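# Reassemble the aquarium canister filter with two arms

## Task

Rebuild the aquarium filter. Seat both trays fully at the bottom inside the canister. Fit the rubber ring into the groove on the canister's rim. Put the head on top so that both latches catch the canister with their levers raised. The filter must be left upright.

## Robot and tools

Robot: two seven-joint arms, left_arm and right_arm, each ending in a two-finger parallel gripper. Their bases sit about 0.39 m either side of the scene origin: left_arm at (+0.009, +0.398, 0) m, right_arm at (-0.006, -0.384, 0) m, each turned only slightly about z.

Frames: the scene frame has its origin at table-top height halfway between the nominal bases, +z up, +x forward over the table, and left_arm on the +y side. Image left and right do not match these names. Fixed cameras and the table use the scene frame. Everything about a hand (reported pose, velocity, Hand target, wrist camera pose, commanded offsets) uses that arm's own base frame. Each gripper points its fingers along its own +z, and they open and close along its y. end_effector_position is the spot between the pads when shut; closed fingertips extend about 19 mm past it, open ones about 6 mm.

execute_actions(actions, cameras): actions is a list of actions. Each action is a list of up to 15 rows, one row per 1/30 s step. If fewer rows are given, the last one repeats to fill 15. Every row holds 16 numbers in [-1, 1], covering both arms even if one stays still: left dx, dy, dz, rx, ry, rz, left gripper position, left gripper speed, then the same eight for the right arm. dx..rz are offsets, not poses. They are measured along that arm's base axes from its Hand target as it stood when the action began, and every row of the action counts from that same start. 1.0 stands for 0.6 m of travel or 180 degrees of turn, and rx, ry, rz form one rotation vector turning about the Hand target point. Sending six zeros asks the arm to go back to its current Hand target, and a repeated nonzero offset moves it further. Gripper position is absolute: +1 is 85 mm open, 0 roughly 45 mm, -1 shut, but the mapping is not linear, so check position_measured_pct (about 50 - 50 x position). Gripper speed runs from about 20 mm/s at -1, through 85 at 0, to 150 at +1. A faster close and a target well inside the object grip harder. Each call must resend both grippers' numbers, because a 0 is itself a command. Images come back only for an empty actions list or when cameras names them (['all'] or camera names).

move(target, speed, blend, blocking, cameras): target is one 16-number row or a list of up to 15 rows, laid out and scaled as above. Each row is an offset from the Hand targets at the start of the move, not from the previous row. The path is straight, it does not avoid obstacles, and it is capped at 10 s. speed is the top path speed in m/s, from 0.002 to 0.5 (default 0.25), given once or once per target. blend is a corner radius in metres (0 means stop at each point). With blocking=false, the call returns after about 0.5 s while the motion carries on. The result adds a 'move:' line with done, off_target, moving, held or fault, plus limits such as paced or held.

wait(seconds 0 to 10, cameras) lets the scene run on the last commands. stop(cameras) brakes a running move but leaves the fingers moving. zoom_image(camera, region [x0, y0, x1, y1] in pixels, at most 504 by 504) enlarges part of the newest image from cam_head_left, cam_head_right, cam_high, cam_low, cam_left_wrist or cam_right_wrist. clear_fault(arm: left_arm or right_arm) releases an arm after a reported torque fault. finished_scene(scene: 1 or 2) closes the scene for good.

Results: each arm gives end_effector_position (m) and end_effector_quat_wxyz in its base frame, plus Hand target, which is the last commanded pose after clipping and the base for the next offsets. The hand often stops a little short of it. If it still rests short after a further command, send the gap as an offset. The result also lists joint positions, velocities ('within noise' when still) and torques, with positive meaning toward larger joint angles. Flange force is the outside force on the gripper along its own axes, including held weight, with some error. For each gripper it reports position_measured_pct, motor_current_ma (about 1000 when firmly stopped on something, near 0 in free air) and object_status: 0 moving, 1 blocked while opening, 2 stopped on an object before reaching its target (a firm grip), 3 reached its target or pads touching (nothing held, or a weak grip). Also shown are step readings of positions, motor temperatures, and MOTOR HOT from 60 °C. At 75 °C an arm sinks and pauses for 30 to 60 s.

Limits: the commanded orientation is clipped to within 32 degrees of the current one per step. A big wrist turn can swing the elbow. Joint ranges include shoulder ±2.250, elbow ±2.580 and wrist pitch ±2.100 rad.

Cautions: the arms are stiff, so a target even millimetres past a solid contact pushes very hard. Approach slowly and back the target off to end a press. Too much joint torque, or a joint straying over 5 degrees from plan, stops the arm until clear_fault. Keep the arms apart: the clearance check may hold a path, and contact between the arms, including one gripper closing on the other's fingers, can fail the task. Do not drop parts, release them while they move, swing loads fast, squeeze parts hard while they still rest on something, knock over the filter, or let anything leave the table. Heat comes from holding loads, stretched arms and pushing toward unreachable poses. Small outside pushes may sometimes jostle loose parts.

Each tool is called after "Request:" by a JSON object that holds its "fn" and its "kwargs".

## Session

Request:
{"fn": "execute_actions", "kwargs": {"actions": []}}

Scene clock: 0.00 s.
left_arm: end_effector_position=(+0.4802, -0.1661, +0.3136) position_measured_pct=0.0 object_status=3 motor_current_ma=0 end_effector_quat_wxyz=(+0.319, +0.700, -0.140, +0.623) | right_arm: end_effector_position=(+0.4650, +0.0138, +0.1566) position_measured_pct=0.0 object_status=3 motor_current_ma=0 end_effector_quat_wxyz=(-0.013, +0.940, -0.341, +0.017)
Joint positions: left_arm=[-0.353 0.604 0.183 2.549 2.272 1.474 1.777] | right_arm=[0.311 0.553 -0.579 1.701 0.355 0.951 3.619]
Joint velocities: within noise
Joint torques (N m): no reading
Motor temperatures (°C): left_arm=[34 39 31 35 45 47 40] | right_arm=[31 37 36 38 39 42 56]
Flange force (N): no reading
Hand target: left_arm +0.4802, -0.1661, +0.3136; +0.319, +0.700, -0.140, +0.623 | right_arm +0.4650, +0.0138, +0.1566; -0.013, +0.940, -0.341, +0.017
Tool commands: left_gripper/position=+1.0 left_gripper/speed=+1.0 right_gripper/position=+1.0 right_gripper/speed=+1.0

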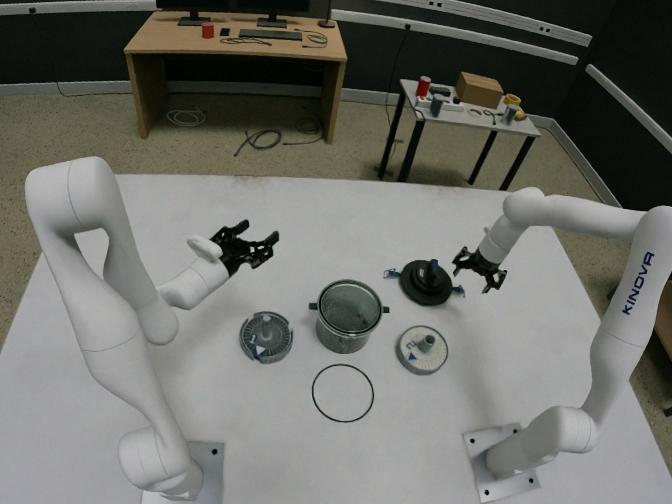

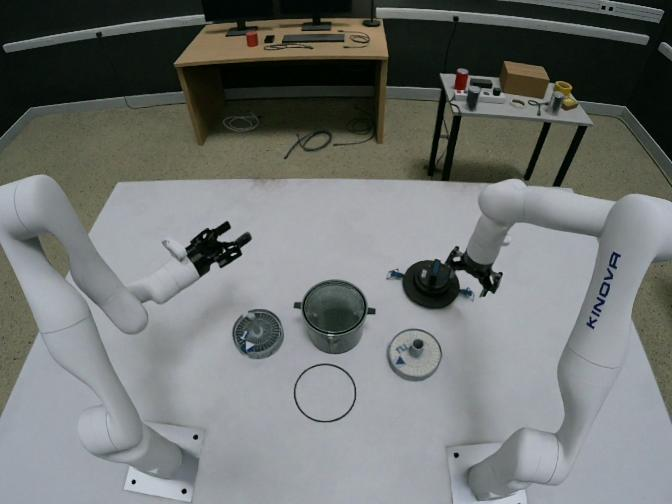

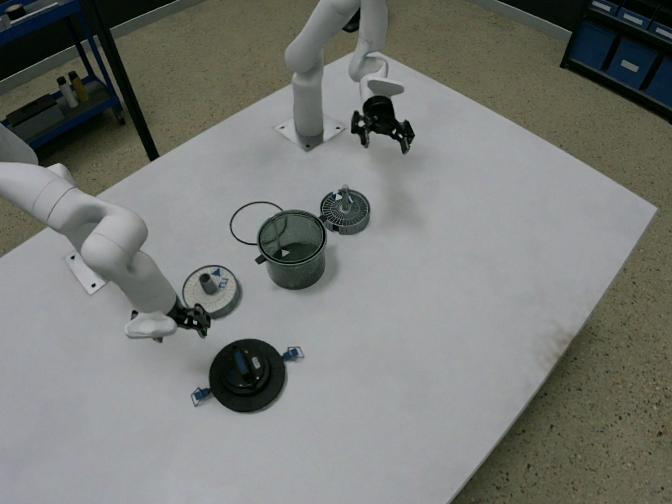

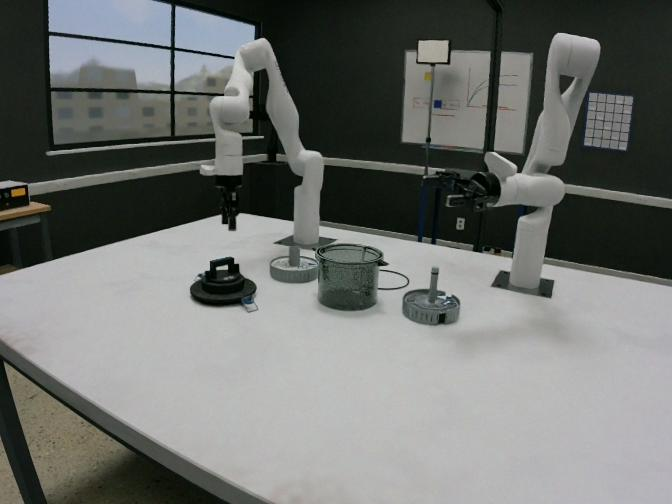

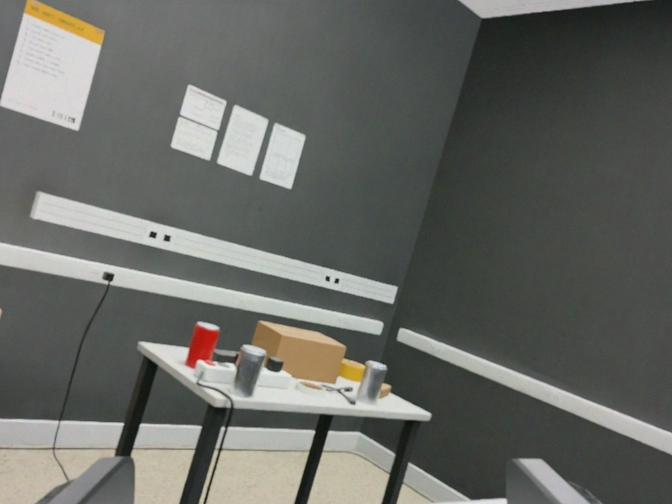

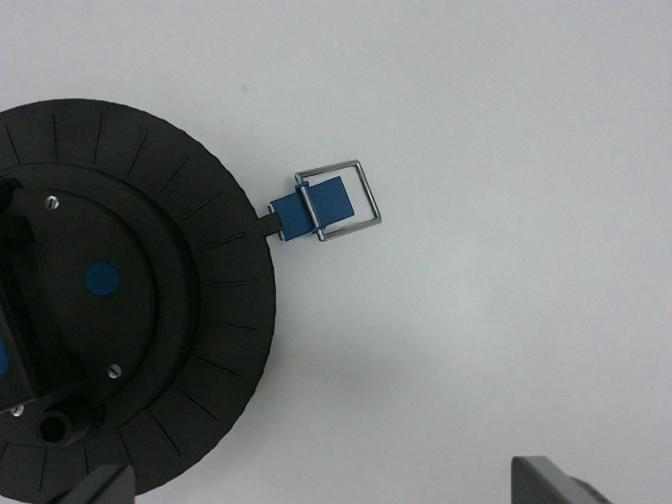

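Request:
{"fn": "zoom_image", "kwargs": {"camera": "cam_head_left", "region": [220, 250, 480, 430]}}

Request:
{"fn": "zoom_image", "kwargs": {"camera": "cam_high", "region": [170, 170, 390, 420]}}

Request:
{"fn": "zoom_image", "kwargs": {"camera": "cam_low", "region": [180, 220, 480, 340]}}

Request:
{"fn": "zoom_image", "kwargs": {"camera": "cam_head_right", "region": [220, 250, 500, 430]}}

Scaled by 1.938 from the camera's 672x504 image, which has a finer 960x720 frame.

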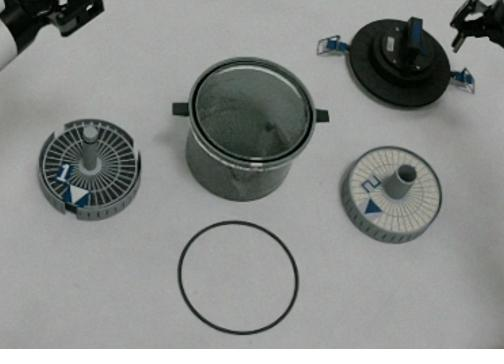

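Scaled by 2.016 from the camera's 672x504 image, which has a finer 960x720 frame.

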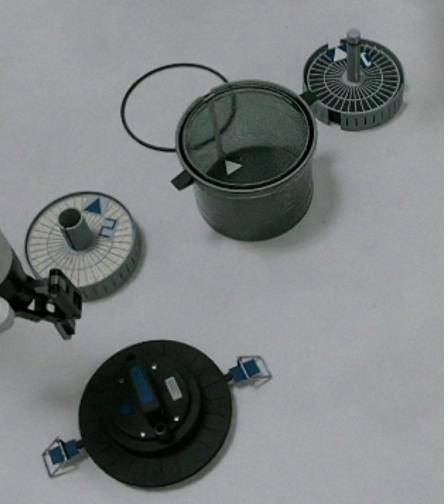

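Scaled by 1.680 from the camera's 672x504 image, which has a finer 960x720 frame.

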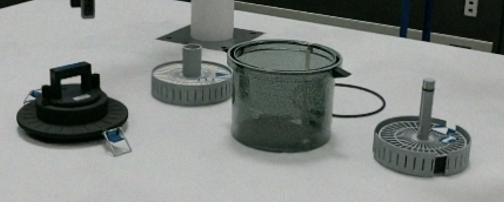

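Scaled by 1.800 from the camera's 672x504 image, which has a finer 960x720 frame.

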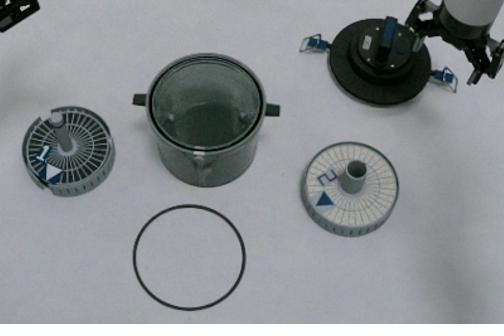

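Request:
{"fn": "move", "kwargs": {"target": [0,0,0,0,0,0,1,1,-0.075,0.31,0.48,-0.0084,0.011,0.2213,1,1], "cameras": ["cam_right_wrist","cam_head_right"]}}

Scene clock: 23.73 s.
left_arm: end_effector_position=(+0.4802, -0.1661, +0.3136) position_measured_pct=0.0 object_status=3 motor_current_ma=0 end_effector_quat_wxyz=(+0.319, +0.700, -0.140, +0.623) | right_arm: end_effector_position=(+0.4200, +0.1998, +0.4446) position_measured_pct=0.0 object_status=3 motor_current_ma=0 end_effector_quat_wxyz=(+0.000, +1.000, -0.001, +0.000)
Joint positions: left_arm=[-0.353 0.604 0.183 2.549 2.272 1.474 1.777] | right_arm=[-0.1 0.469 -0.813 0.892 0.354 1.895 3.972]
Joint torques (N m): left_arm=[-1.43 -12.72 1.91 -1.63 -0.51 3.08 -0.2] | right_arm=[1.29 -15.52 -2.66 -6.43 -0.05 0.11 -0.33]
Motor temperatures (°C): left_arm=[34 39 31 35 45 47 40] | right_arm=[31 38 36 38 39 42 56]
Flange force (N): left_arm=[0.2 3.3 5.7] | right_arm=[6.8 -5.4 -8.8]
Hand target: left_arm +0.4802, -0.1661, +0.3136; +0.319, +0.700, -0.140, +0.623 | right_arm +0.4200, +0.1998, +0.4446; +0.000, +1.000, -0.001, +0.000
Off the commanded pose: left_arm 0.000 m, 0 deg | right_arm 0.000 m, 0 deg.
move: done
Images, in order (width x height): cam_head_right 672x504, cam_right_wrist 672x504.

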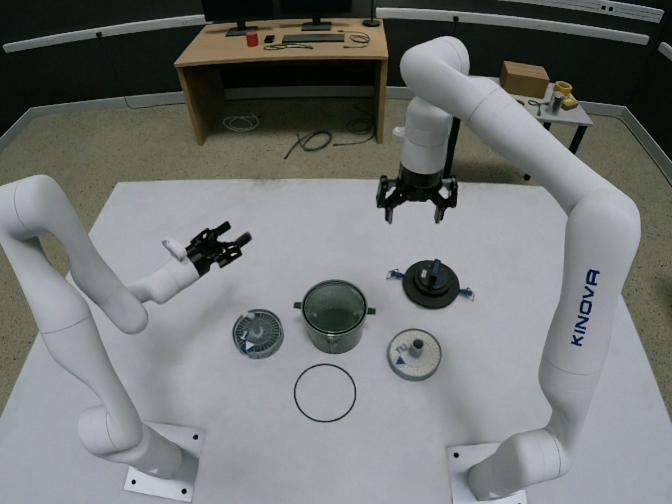

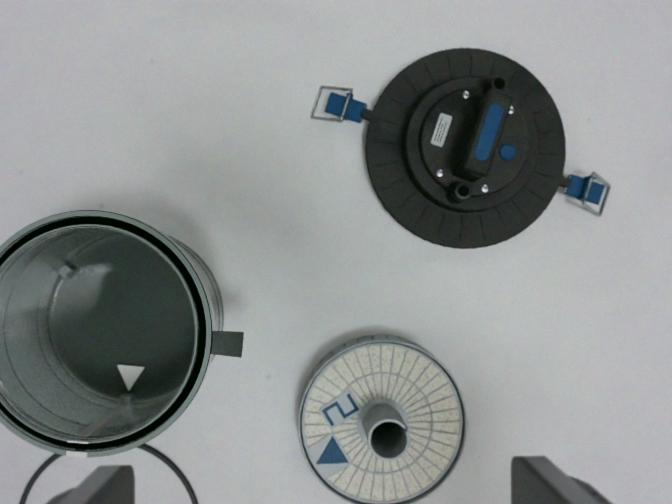

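Request:
{"fn": "zoom_image", "kwargs": {"camera": "cam_right_wrist", "region": [300, 40, 620, 260]}}

Request:
{"fn": "zoom_image", "kwargs": {"camera": "cam_right_wrist", "region": [0, 190, 260, 504]}}

Request:
{"fn": "zoom_image", "kwargs": {"camera": "cam_right_wrist", "region": [280, 320, 490, 504]}}

Scaled by 1.575.

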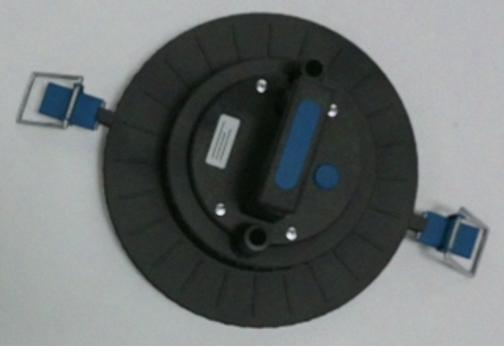

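Scaled by 1.605.

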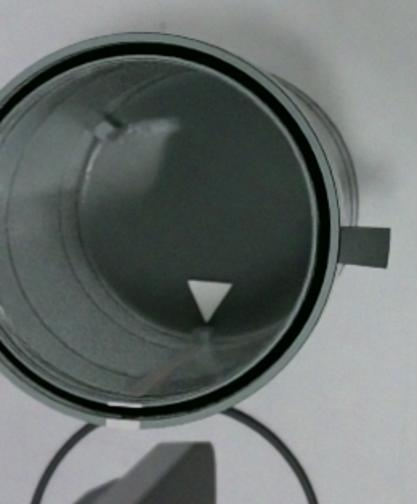

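Scaled by 2.400.

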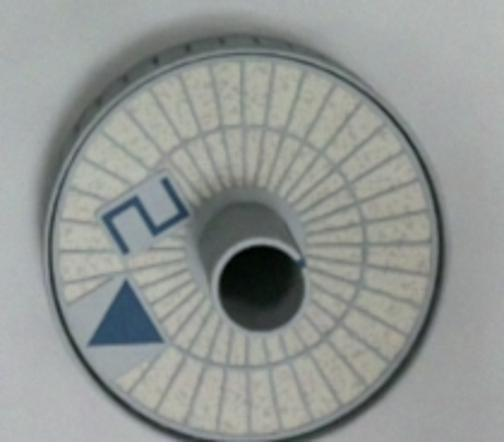

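Request:
{"fn": "move", "kwargs": {"target": [0,0,0,0,0,0,1,1,-0.092,0.265,0,0,0,0,1,1], "cameras": ["cam_right_wrist"]}}

Request:
{"fn": "zoom_image", "kwargs": {"camera": "cam_right_wrist", "region": [180, 100, 500, 400]}}

Scene clock: 33.90 s.
left_arm: end_effector_position=(+0.4802, -0.1661, +0.3136) position_measured_pct=0.0 object_status=3 motor_current_ma=0 end_effector_quat_wxyz=(+0.319, +0.700, -0.140, +0.623) | right_arm: end_effector_position=(+0.3649, +0.3588, +0.4446) position_measured_pct=0.0 object_status=3 motor_current_ma=0 end_effector_quat_wxyz=(+0.000, +1.000, -0.001, +0.000)
Joint positions: left_arm=[-0.353 0.604 0.183 2.549 2.272 1.474 1.777] | right_arm=[-0.553 0.604 -0.789 0.65 0.458 1.997 3.667]
Joint torques (N m): left_arm=[-1.49 -12.69 1.92 -1.69 -0.56 3.05 -0.16] | right_arm=[1.34 -18.15 -2.43 -5.69 -0.04 0.13 -0.34]
Motor temperatures (°C): left_arm=[34 39 31 35 45 47 40] | right_arm=[31 38 36 38 39 42 56]
Flange force (N): left_arm=[0.0 3.7 5.8] | right_arm=[7.5 -10.1 -12.1]
Hand target: left_arm +0.4802, -0.1661, +0.3136; +0.319, +0.700, -0.140, +0.623 | right_arm +0.3648, +0.3588, +0.4446; +0.000, +1.000, -0.001, +0.000
Off the commanded pose: left_arm 0.000 m, 0 deg | right_arm 0.000 m, 0 deg.
move: done
Images, in order (width x height): cam_right_wrist 672x504.

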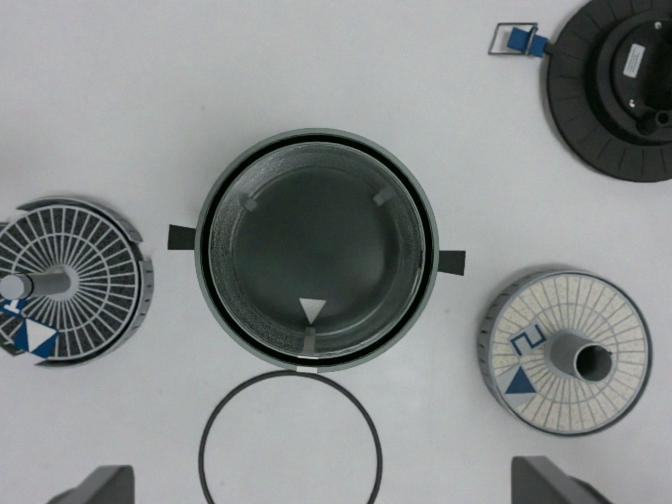

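Scaled by 1.575.

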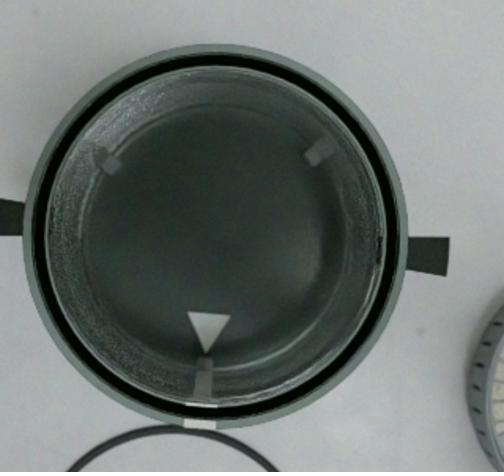

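Request:
{"fn": "move", "kwargs": {"target": [-0.3,-0.023,0.2,0.226,0.442,0.099,1,1,0.08,-0.43,0,0,0,0,1,1], "cameras": ["cam_left_wrist"]}}

Request:
{"fn": "zoom_image", "kwargs": {"camera": "cam_left_wrist", "region": [200, 100, 500, 380]}}

Scene clock: 47.97 s.
left_arm: end_effector_position=(+0.3002, -0.1799, +0.4336) position_measured_pct=0.0 object_status=3 motor_current_ma=0 end_effector_quat_wxyz=(+0.001, +1.000, +0.000, +0.000) | right_arm: end_effector_position=(+0.4128, +0.1008, +0.4446) position_measured_pct=0.0 object_status=3 motor_current_ma=0 end_effector_quat_wxyz=(+0.000, +1.000, -0.001, +0.000)
Joint positions: left_arm=[-0.373 0.118 0.989 1.374 -0.098 1.701 5.312] | right_arm=[0.196 0.358 -0.821 1.054 0.269 1.829 4.189]
Joint torques (N m): left_arm=[-1.42 -7.15 0.62 -8.41 -0.35 0.15 -0.17] | right_arm=[1.27 -13.33 -2.37 -6.85 -0.06 0.11 -0.34]
Motor temperatures (°C): left_arm=[33 39 30 35 45 47 40] | right_arm=[31 38 36 38 39 42 56]
Flange force (N): left_arm=[3.7 6.7 -2.2] | right_arm=[6.3 -3.5 -7.4]
Hand target: left_arm +0.3002, -0.1799, +0.4336; +0.001, +1.000, +0.000, +0.000 | right_arm +0.4128, +0.1008, +0.4446; +0.000, +1.000, -0.001, +0.000
Off the commanded pose: left_arm 0.000 m, 0 deg | right_arm 0.000 m, 0 deg.
move: done
Images, in order (width x height): cam_left_wrist 672x504.

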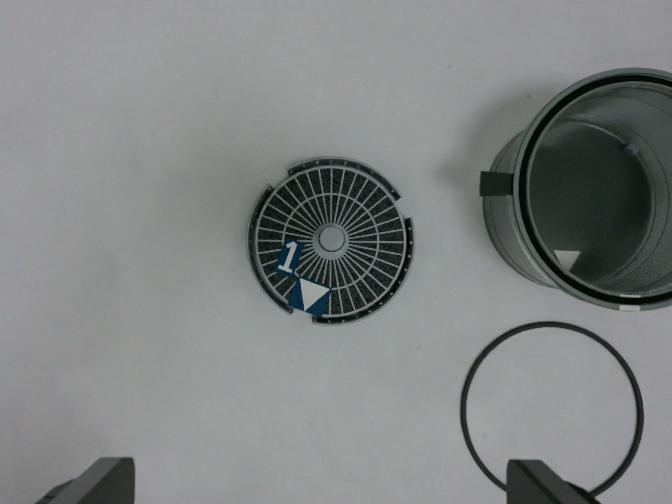

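Scaled by 1.680.

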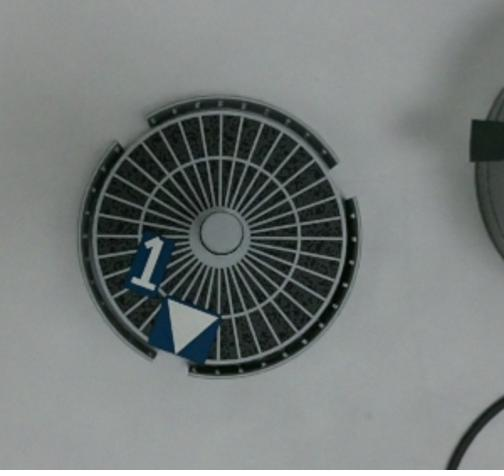

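Request:
{"fn": "move", "kwargs": {"target": [0.114,0.007,-0.373,0,0,0,1,1,0,0,0,0,0,0,1,1], "cameras": ["cam_left_wrist","cam_low"]}}

Scene clock: 64.40 s.
left_arm: end_effector_position=(+0.3686, -0.1757, +0.2098) position_measured_pct=0.0 object_status=3 motor_current_ma=0 end_effector_quat_wxyz=(+0.001, +1.000, +0.000, +0.000) | right_arm: end_effector_position=(+0.4128, +0.1008, +0.4446) position_measured_pct=0.0 object_status=3 motor_current_ma=0 end_effector_quat_wxyz=(+0.000, +1.000, -0.001, +0.000)
Joint positions: left_arm=[-0.231 0.443 0.874 1.797 -0.38 1.08 5.49] | right_arm=[0.196 0.358 -0.821 1.054 0.269 1.829 4.189]
Joint torques (N m): left_arm=[-1.42 -12.45 2.74 -6.95 -0.35 0.16 -0.17] | right_arm=[1.27 -13.28 -2.39 -6.83 -0.04 0.1 -0.33]
Motor temperatures (°C): left_arm=[33 38 30 35 44 47 40] | right_arm=[31 38 36 37 39 42 56]
Flange force (N): left_arm=[1.0 4.8 0.2] | right_arm=[6.2 -3.4 -7.5]
Hand target: left_arm +0.3686, -0.1757, +0.2098; +0.001, +1.000, +0.000, +0.000 | right_arm +0.4128, +0.1008, +0.4446; +0.000, +1.000, -0.001, +0.000
Off the commanded pose: left_arm 0.000 m, 0 deg | right_arm 0.000 m, 0 deg.
move: done
Images, in order (width x height): cam_low 672x504, cam_left_wrist 672x504.

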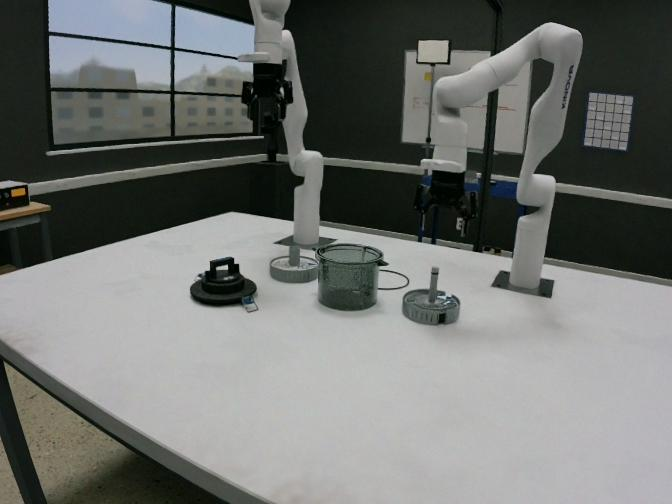

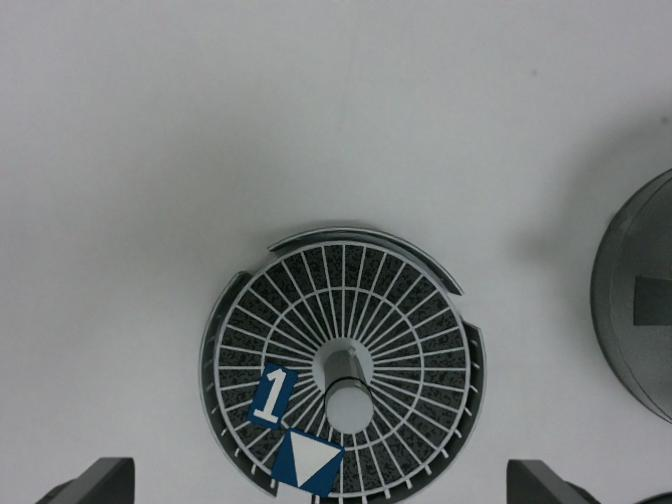

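Request:
{"fn": "move", "kwargs": {"target": [0,0,0,0,0,0.999,1,1,0,0,0,0,0,0,1,1], "cameras": ["cam_left_wrist"]}}

Scene clock: 73.27 s.
left_arm: end_effector_position=(+0.3686, -0.1757, +0.2098) position_measured_pct=0.0 object_status=3 motor_current_ma=0 end_effector_quat_wxyz=(+0.000, +0.002, +1.000, +0.001) | right_arm: end_effector_position=(+0.4128, +0.1008, +0.4446) position_measured_pct=0.0 object_status=3 motor_current_ma=0 end_effector_quat_wxyz=(+0.000, +1.000, -0.001, +0.000)
Joint positions: left_arm=[0.289 0.335 0.128 1.779 -0.051 1.031 8.287] | right_arm=[0.196 0.358 -0.821 1.054 0.269 1.829 4.189]
Joint torques (N m): left_arm=[-1.39 -14.07 0.24 -7.25 -0.35 0.25 -0.16] | right_arm=[1.28 -13.28 -2.39 -6.81 -0.04 0.11 -0.33]
Motor temperatures (°C): left_arm=[33 38 30 35 44 47 40] | right_arm=[31 38 36 37 39 42 56]
Flange force (N): left_arm=[0.3 -3.6 -0.2] | right_arm=[6.3 -3.5 -7.6]
Hand target: left_arm +0.3686, -0.1757, +0.2098; +0.000, +0.002, +1.000, +0.001 | right_arm +0.4128, +0.1008, +0.4446; +0.000, +1.000, -0.001, +0.000
Off the commanded pose: left_arm 0.000 m, 0 deg | right_arm 0.000 m, 0 deg.
move: done
Images, in order (width x height): cam_left_wrist 672x504.

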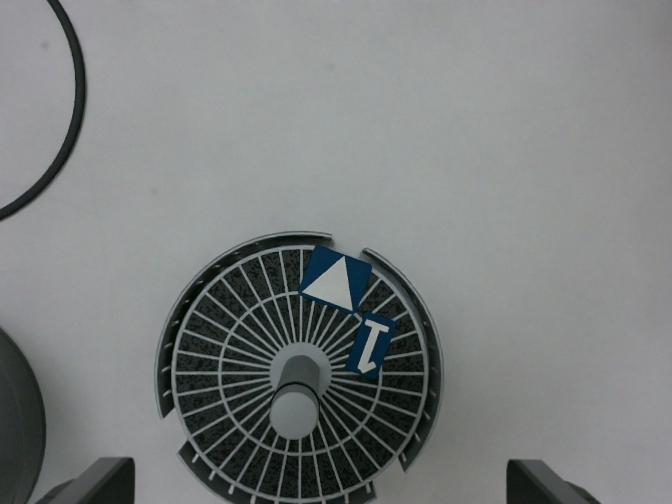

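Request:
{"fn": "move", "kwargs": {"target": [0.049,-0.364,0.234,0,0,0,1,1,0,-0.25,0,0,0,0,1,1], "cameras": ["cam_left_wrist"]}}

Request:
{"fn": "zoom_image", "kwargs": {"camera": "cam_left_wrist", "region": [150, 200, 490, 504]}}

Scene clock: 86.87 s.
left_arm: end_effector_position=(+0.3980, -0.3941, +0.3502) position_measured_pct=0.0 object_status=3 motor_current_ma=0 end_effector_quat_wxyz=(+0.000, +0.002, +1.000, +0.001) | right_arm: end_effector_position=(+0.4128, -0.0492, +0.4446) position_measured_pct=0.0 object_status=3 motor_current_ma=0 end_effector_quat_wxyz=(+0.000, +1.000, -0.001, +0.000)
Joint positions: left_arm=[0.651 0.634 0.21 0.831 -0.126 1.687 8.657] | right_arm=[0.548 0.324 -0.772 1.088 0.231 1.812 4.569]
Joint torques (N m): left_arm=[-1.45 -20.52 0.77 -8.29 -0.28 0.22 -0.17] | right_arm=[1.29 -12.81 -2.17 -6.98 -0.09 0.1 -0.32]
Motor temperatures (°C): left_arm=[33 38 30 35 44 47 40] | right_arm=[31 38 36 37 39 42 56]
Flange force (N): left_arm=[-0.1 -4.1 -1.8] | right_arm=[6.5 -1.1 -7.1]
Hand target: left_arm +0.3980, -0.3941, +0.3502; +0.000, +0.002, +1.000, +0.001 | right_arm +0.4128, -0.0492, +0.4446; +0.000, +1.000, -0.001, +0.000
Off the commanded pose: left_arm 0.000 m, 0 deg | right_arm 0.000 m, 0 deg.
move: done
Images, in order (width x height): cam_left_wrist 672x504.

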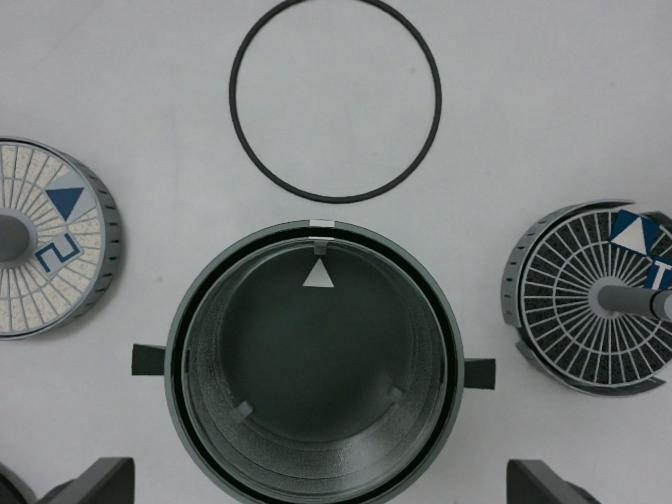

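Scaled by 1.482.

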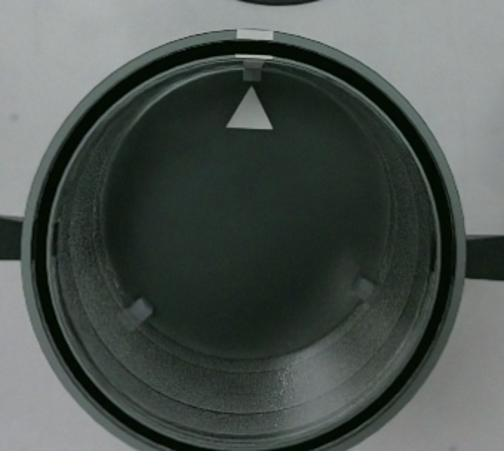

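Request:
{"fn": "move", "kwargs": {"target": [0,0,0,0,0,-0.999,1,1,0,0,0,0,0,0,1,1], "cameras": ["cam_left_wrist"]}}

Request:
{"fn": "zoom_image", "kwargs": {"camera": "cam_left_wrist", "region": [150, 200, 490, 504]}}

Scene clock: 100.67 s.
left_arm: end_effector_position=(+0.3980, -0.3941, +0.3502) position_measured_pct=0.0 object_status=3 motor_current_ma=0 end_effector_quat_wxyz=(+0.001, +1.000, +0.000, +0.000) | right_arm: end_effector_position=(+0.4128, -0.0492, +0.4446) position_measured_pct=0.0 object_status=3 motor_current_ma=0 end_effector_quat_wxyz=(+0.000, +1.000, -0.001, +0.000)
Joint positions: left_arm=[0.415 0.722 0.862 0.849 -0.533 1.744 5.745] | right_arm=[0.548 0.324 -0.772 1.088 0.231 1.812 4.569]
Joint torques (N m): left_arm=[-1.47 -20.15 3.29 -7.21 -0.38 0.17 -0.18] | right_arm=[1.3 -12.82 -2.16 -6.96 -0.07 0.11 -0.33]
Motor temperatures (°C): left_arm=[33 38 30 35 44 47 40] | right_arm=[31 38 36 37 39 42 56]
Flange force (N): left_arm=[1.0 5.1 -2.5] | right_arm=[6.6 -1.1 -7.1]
Hand target: left_arm +0.3980, -0.3941, +0.3502; +0.001, +1.000, +0.000, +0.000 | right_arm +0.4128, -0.0492, +0.4446; +0.000, +1.000, -0.001, +0.000
Off the commanded pose: left_arm 0.000 m, 0 deg | right_arm 0.000 m, 0 deg.
move: done
Images, in order (width x height): cam_left_wrist 672x504.

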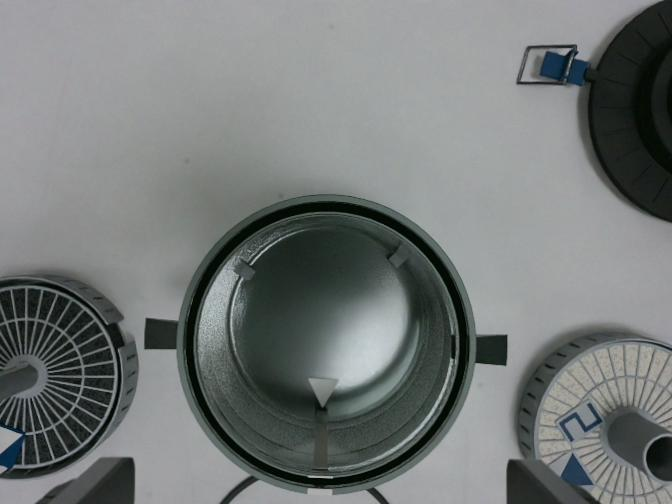

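Scaled by 1.482.

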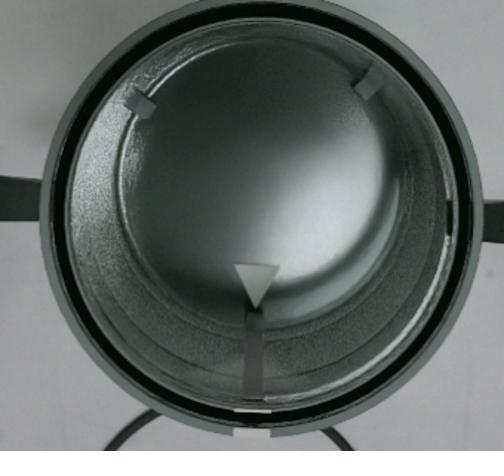

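Request:
{"fn": "move", "kwargs": {"target": [-0.049,0.347,-0.234,0,0,0.999,1,1,0,0,0,0,0,0,1,1], "cameras": ["cam_left_wrist"]}}

Scene clock: 115.53 s.
left_arm: end_effector_position=(+0.3686, -0.1859, +0.2098) position_measured_pct=0.0 object_status=3 motor_current_ma=0 end_effector_quat_wxyz=(+0.000, +0.002, +1.000, +0.001) | right_arm: end_effector_position=(+0.4128, -0.0492, +0.4446) position_measured_pct=0.0 object_status=3 motor_current_ma=0 end_effector_quat_wxyz=(+0.000, +1.000, -0.001, +0.000)
Joint positions: left_arm=[0.297 0.345 0.149 1.765 -0.061 1.036 8.319] | right_arm=[0.548 0.324 -0.772 1.088 0.231 1.812 4.569]
Joint torques (N m): left_arm=[-1.43 -14.18 0.34 -7.25 -0.34 0.2 -0.18] | right_arm=[1.3 -12.83 -2.16 -6.95 -0.09 0.11 -0.32]
Motor temperatures (°C): left_arm=[33 39 30 35 44 47 40] | right_arm=[31 38 36 37 39 41 56]
Flange force (N): left_arm=[0.4 -3.7 -0.4] | right_arm=[6.7 -1.1 -7.2]
Hand target: left_arm +0.3686, -0.1859, +0.2098; +0.000, +0.002, +1.000, +0.001 | right_arm +0.4128, -0.0492, +0.4446; +0.000, +1.000, -0.001, +0.000
Off the commanded pose: left_arm 0.000 m, 0 deg | right_arm 0.000 m, 0 deg.
move: done
Images, in order (width x height): cam_left_wrist 672x504.

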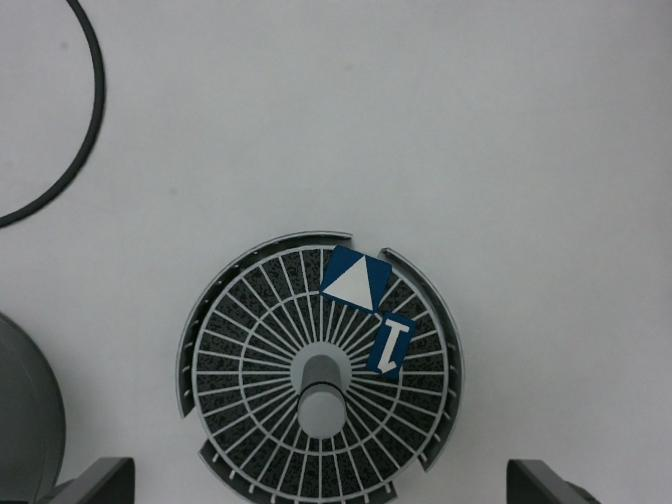

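Request:
{"fn": "move", "kwargs": {"target": [0,0,-0.2,0,0,0,1,1,0,0,0,0,0,0,1,1], "cameras": ["cam_left_wrist","cam_low"]}}

Request:
{"fn": "zoom_image", "kwargs": {"camera": "cam_low", "region": [360, 160, 520, 340]}}

Scene clock: 119.17 s.
left_arm: end_effector_position=(+0.3687, -0.1859, +0.0898) position_measured_pct=0.0 object_status=3 motor_current_ma=0 end_effector_quat_wxyz=(+0.000, +0.002, +1.000, +0.001) | right_arm: end_effector_position=(+0.4128, -0.0492, +0.4446) position_measured_pct=0.0 object_status=3 motor_current_ma=0 end_effector_quat_wxyz=(+0.000, +1.000, -0.001, +0.000)
Joint positions: left_arm=[0.323 0.54 0.12 1.931 -0.101 0.676 8.356] | right_arm=[0.548 0.324 -0.772 1.088 0.231 1.812 4.569]
Joint torques (N m): left_arm=[-1.42 -15.73 0.45 -5.15 -0.32 0.24 -0.19] | right_arm=[1.28 -12.81 -2.17 -7.01 -0.06 0.09 -0.32]
Motor temperatures (°C): left_arm=[33 39 30 35 44 47 40] | right_arm=[31 38 36 37 39 41 56]
Flange force (N): left_arm=[0.8 -4.0 0.2] | right_arm=[6.4 -1.1 -7.0]
Hand target: left_arm +0.3686, -0.1859, +0.0898; +0.000, +0.002, +1.000, +0.001 | right_arm +0.4128, -0.0492, +0.4446; +0.000, +1.000, -0.001, +0.000
Off the commanded pose: left_arm 0.000 m, 0 deg | right_arm 0.000 m, 0 deg.
move: done
Images, in order (width x height): cam_low 672x504, cam_left_wrist 672x504.

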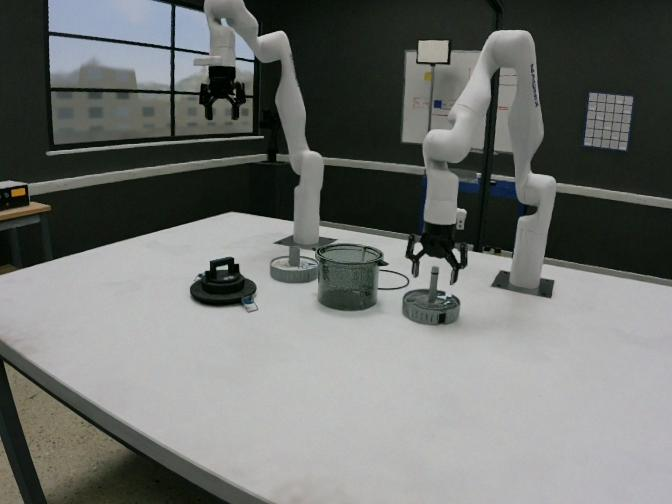

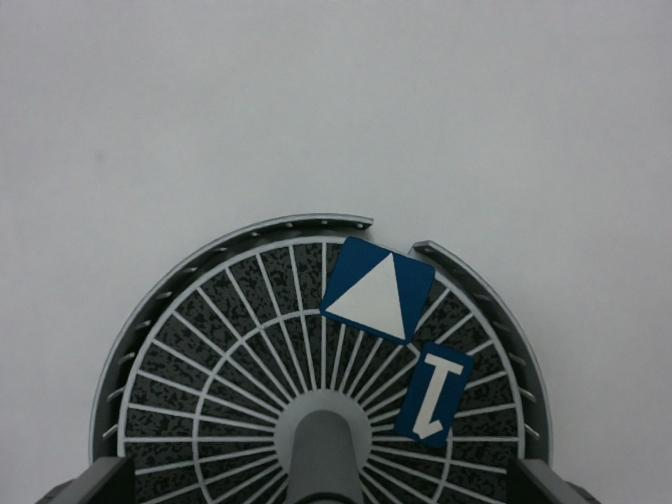

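Scaled by 2.800 from the camera's 672x504 image, which has a finer 960x720 frame.

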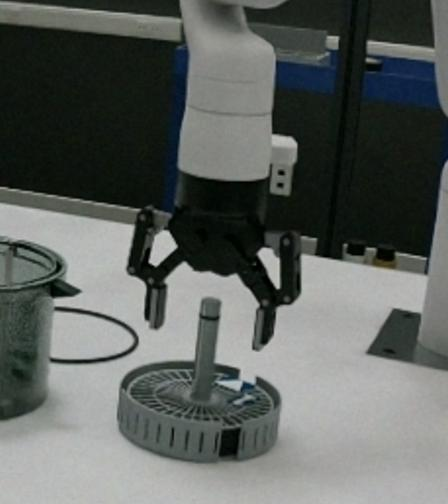

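Request:
{"fn": "move", "kwargs": {"target": [0,0,0,0,0,0,-0.8,-1,0,0,0,0,0,0,1,1], "cameras": ["cam_left_wrist"]}}

Scene clock: 127.30 s.
left_arm: end_effector_position=(+0.3686, -0.1859, +0.0898) position_measured_pct=80.1 object_status=0 motor_current_ma=1000 end_effector_quat_wxyz=(+0.000, +0.002, +1.000, +0.001) | right_arm: end_effector_position=(+0.4128, -0.0492, +0.4446) position_measured_pct=0.0 object_status=3 motor_current_ma=0 end_effector_quat_wxyz=(+0.000, +1.000, -0.001, +0.000)
Joint positions: left_arm=[0.323 0.541 0.12 1.931 -0.102 0.676 8.356] | right_arm=[0.548 0.324 -0.772 1.088 0.231 1.812 4.569]
Joint torques (N m): left_arm=[-1.16 -12.39 0.44 -4.49 -0.41 -0.29 -0.17] | right_arm=[1.3 -12.82 -2.16 -6.97 -0.09 0.1 -0.34]
Motor temperatures (°C): left_arm=[33 39 30 35 44 47 40] | right_arm=[31 38 36 37 39 41 56]
Flange force (N): left_arm=[2.5 -2.4 -8.7] | right_arm=[6.6 -1.1 -7.1]
Hand target: left_arm +0.3686, -0.1859, +0.0898; +0.000, +0.002, +1.000, +0.001 | right_arm +0.4128, -0.0492, +0.4446; +0.000, +1.000, -0.001, +0.000
Off the commanded pose: left_arm 0.000 m, 0 deg | right_arm 0.000 m, 0 deg.
move: done
Images, in order (width x height): cam_left_wrist 672x504.

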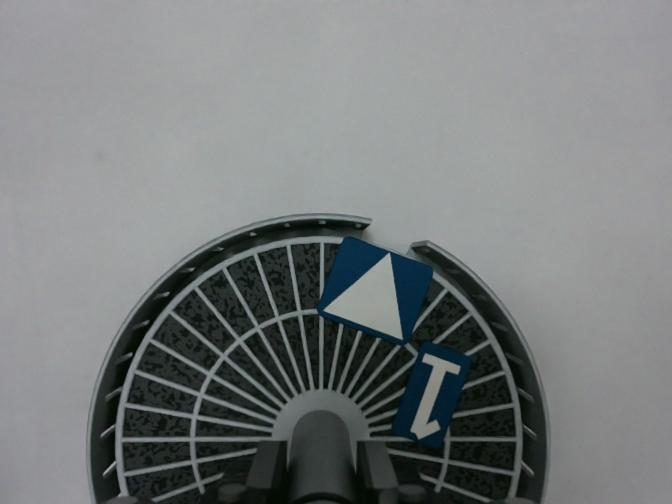

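Request:
{"fn": "move", "kwargs": {"target": [[0,0,0.283,0,0,0,-0.8,-1,0,0,0,0,0,0,1,1],[0.0613,-0.3527,0.283,0,0,0.0978,-0.8,-1,0,0,0,0,0,0,1,1]], "cameras": ["cam_left_wrist","cam_low","cam_head_left","cam_right_wrist"]}}

Request:
{"fn": "zoom_image", "kwargs": {"camera": "cam_low", "region": [260, 140, 420, 320]}}

Scene clock: 132.57 s.
left_arm: end_effector_position=(+0.4054, -0.3975, +0.2596) position_measured_pct=80.1 object_status=2 motor_current_ma=1000 end_effector_quat_wxyz=(+0.000, -0.151, +0.988, +0.001) | right_arm: end_effector_position=(+0.4128, -0.0492, +0.4446) position_measured_pct=0.0 object_status=3 motor_current_ma=0 end_effector_quat_wxyz=(+0.000, +1.000, -0.001, +0.000)
Joint positions: left_arm=[0.655 0.66 0.161 1.069 -0.101 1.421 8.956] | right_arm=[0.548 0.324 -0.772 1.088 0.231 1.812 4.569]
Joint torques (N m): left_arm=[-1.46 -21.49 0.82 -8.67 -0.32 0.23 -0.14] | right_arm=[1.27 -12.84 -2.17 -6.95 -0.08 0.1 -0.35]
Motor temperatures (°C): left_arm=[33 39 30 35 44 47 40] | right_arm=[31 38 36 37 39 41 56]
Flange force (N): left_arm=[1.6 -2.9 0.2] | right_arm=[6.6 -1.0 -7.2]
Hand target: left_arm +0.4054, -0.3975, +0.2596; +0.000, -0.151, +0.988, +0.001 | right_arm +0.4128, -0.0492, +0.4446; +0.000, +1.000, -0.001, +0.000
Off the commanded pose: left_arm 0.000 m, 0 deg | right_arm 0.000 m, 0 deg.
move: done
Images, in order (width x height): cam_head_left 672x504, cam_low 672x504, cam_left_wrist 672x504, cam_right_wrist 672x504.

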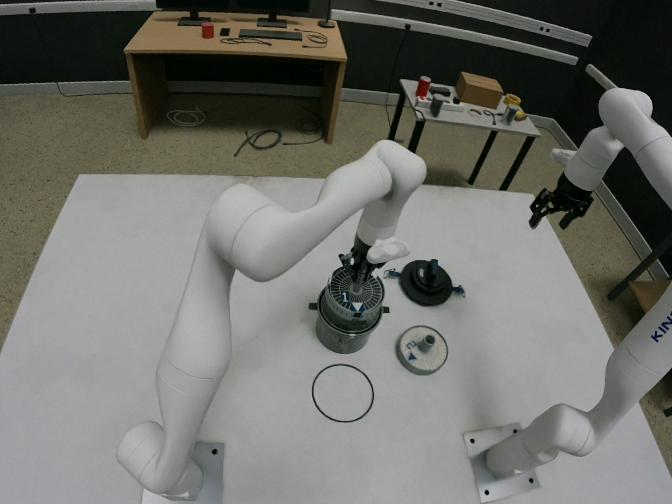

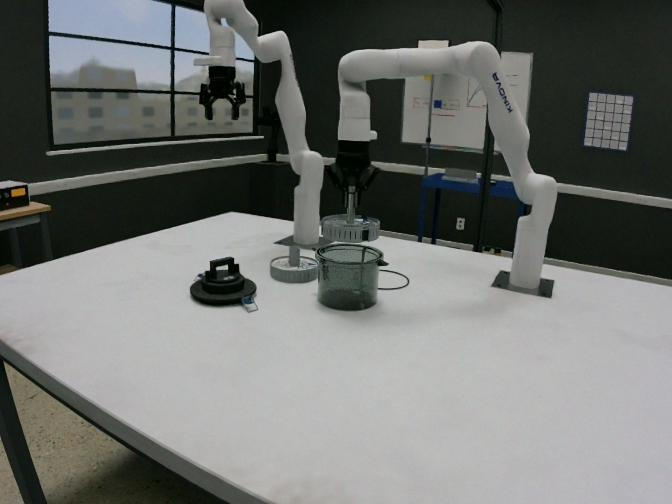

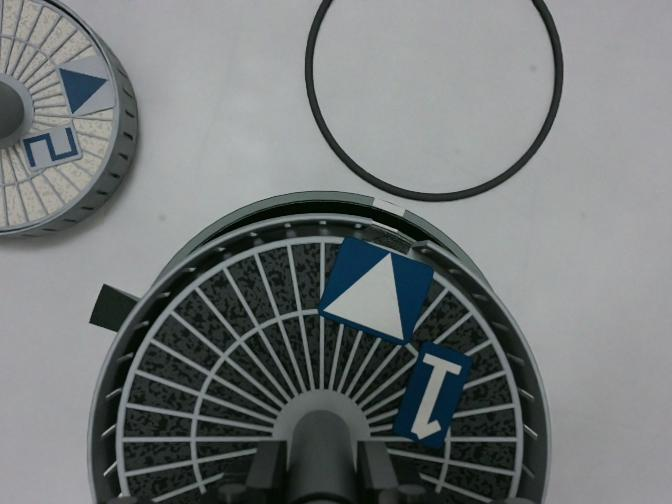

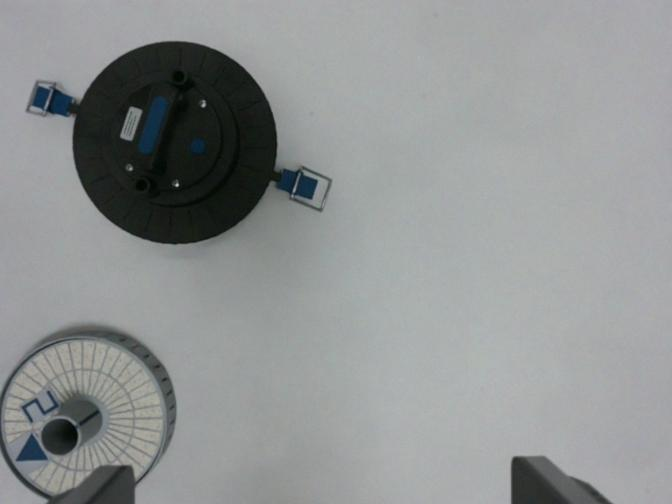

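Scaled by 2.800 from the camera's 672x504 image, which has a finer 960x720 frame.

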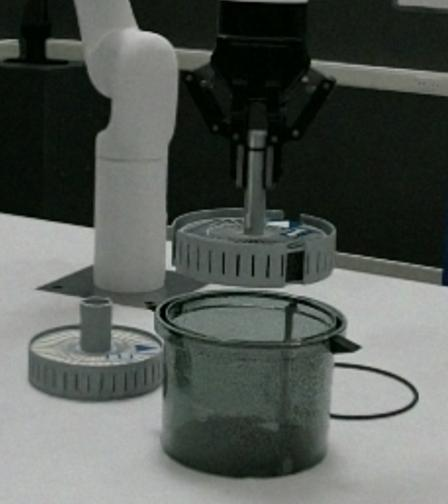

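Request:
{"fn": "move", "kwargs": {"target": [0,0,-0.075,0,0,0,-0.8,-1,0,0,0,0,0,0,1,1], "speed": 0.03, "cameras": ["cam_left_wrist","cam_low"]}}

Request:
{"fn": "zoom_image", "kwargs": {"camera": "cam_low", "region": [260, 140, 420, 320]}}

Scene clock: 137.87 s.
left_arm: end_effector_position=(+0.4054, -0.3975, +0.2145) position_measured_pct=80.1 object_status=2 motor_current_ma=1000 end_effector_quat_wxyz=(+0.000, -0.151, +0.988, +0.001) | right_arm: end_effector_position=(+0.4128, -0.0492, +0.4446) position_measured_pct=0.0 object_status=3 motor_current_ma=0 end_effector_quat_wxyz=(+0.000, +1.000, -0.001, +0.000)
Joint positions: left_arm=[0.654 0.686 0.155 1.169 -0.103 1.296 8.96] | right_arm=[0.548 0.324 -0.772 1.088 0.231 1.812 4.569]
Joint torques (N m): left_arm=[-1.43 -21.63 0.86 -8.34 -0.3 0.22 -0.16] | right_arm=[1.26 -12.79 -2.14 -6.95 -0.08 0.1 -0.32]
Motor temperatures (°C): left_arm=[33 39 30 35 44 47 40] | right_arm=[31 38 36 37 39 41 56]
Flange force (N): left_arm=[1.5 -3.1 0.2] | right_arm=[6.5 -1.0 -7.2]
Hand target: left_arm +0.4054, -0.3975, +0.2146; +0.000, -0.151, +0.988, +0.001 | right_arm +0.4128, -0.0492, +0.4446; +0.000, +1.000, -0.001, +0.000
Off the commanded pose: left_arm 0.000 m, 0 deg | right_arm 0.000 m, 0 deg.
move: done
Images, in order (width x height): cam_low 672x504, cam_left_wrist 672x504.

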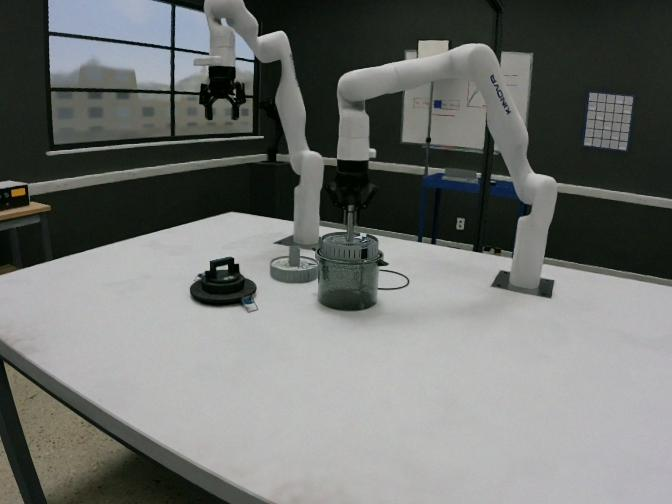

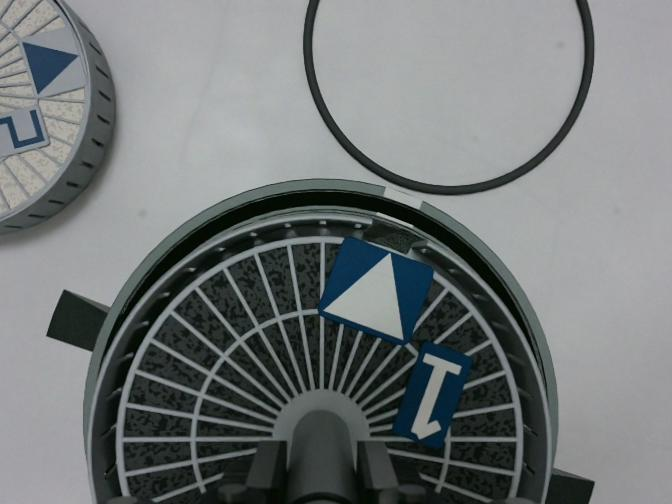

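Scaled by 2.800 from the camera's 672x504 image, which has a finer 960x720 frame.

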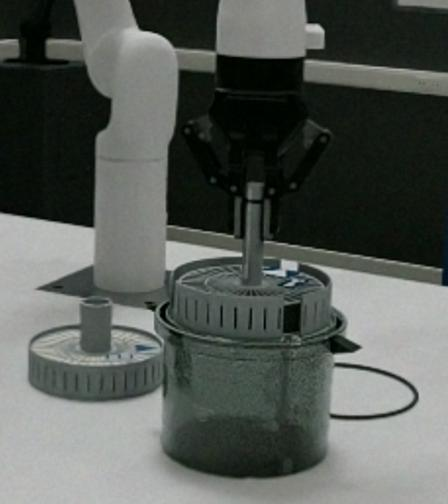

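Request:
{"fn": "move", "kwargs": {"target": [0,0,-0.075,0,0,0,-0.8,-1,0,0,0,0,0,0,1,1], "speed": 0.03, "cameras": ["cam_left_wrist"]}}

Scene clock: 141.47 s.
left_arm: end_effector_position=(+0.4054, -0.3975, +0.1696) position_measured_pct=80.1 object_status=2 motor_current_ma=1000 end_effector_quat_wxyz=(+0.000, -0.151, +0.988, +0.001) | right_arm: end_effector_position=(+0.4128, -0.0492, +0.4446) position_measured_pct=0.0 object_status=3 motor_current_ma=0 end_effector_quat_wxyz=(+0.000, +1.000, -0.001, +0.000)
Joint positions: left_arm=[0.655 0.724 0.148 1.248 -0.108 1.179 8.966] | right_arm=[0.548 0.324 -0.772 1.088 0.231 1.812 4.569]
Joint torques (N m): left_arm=[-1.43 -21.96 0.91 -8.09 -0.34 0.21 -0.18] | right_arm=[1.26 -12.83 -2.16 -6.98 -0.1 0.1 -0.32]
Motor temperatures (°C): left_arm=[33 39 30 35 44 47 40] | right_arm=[31 38 36 37 39 41 56]
Flange force (N): left_arm=[1.7 -2.8 0.6] | right_arm=[6.5 -1.0 -7.0]
Hand target: left_arm +0.4054, -0.3975, +0.1696; +0.000, -0.151, +0.988, +0.001 | right_arm +0.4128, -0.0492, +0.4446; +0.000, +1.000, -0.001, +0.000
Off the commanded pose: left_arm 0.000 m, 0 deg | right_arm 0.000 m, 0 deg.
move: done
Images, in order (width x height): cam_left_wrist 672x504.

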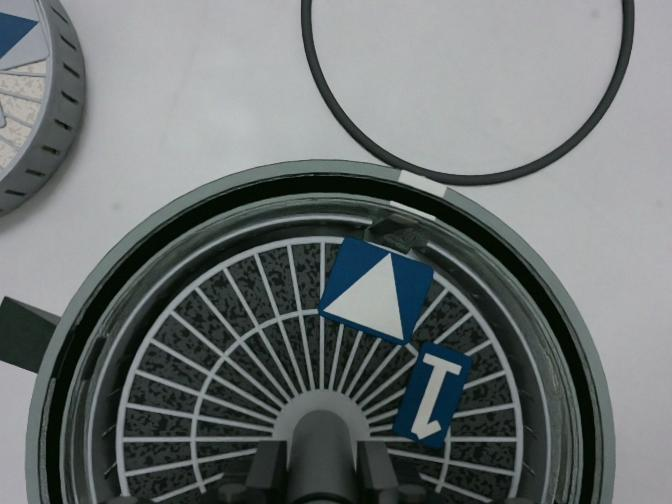

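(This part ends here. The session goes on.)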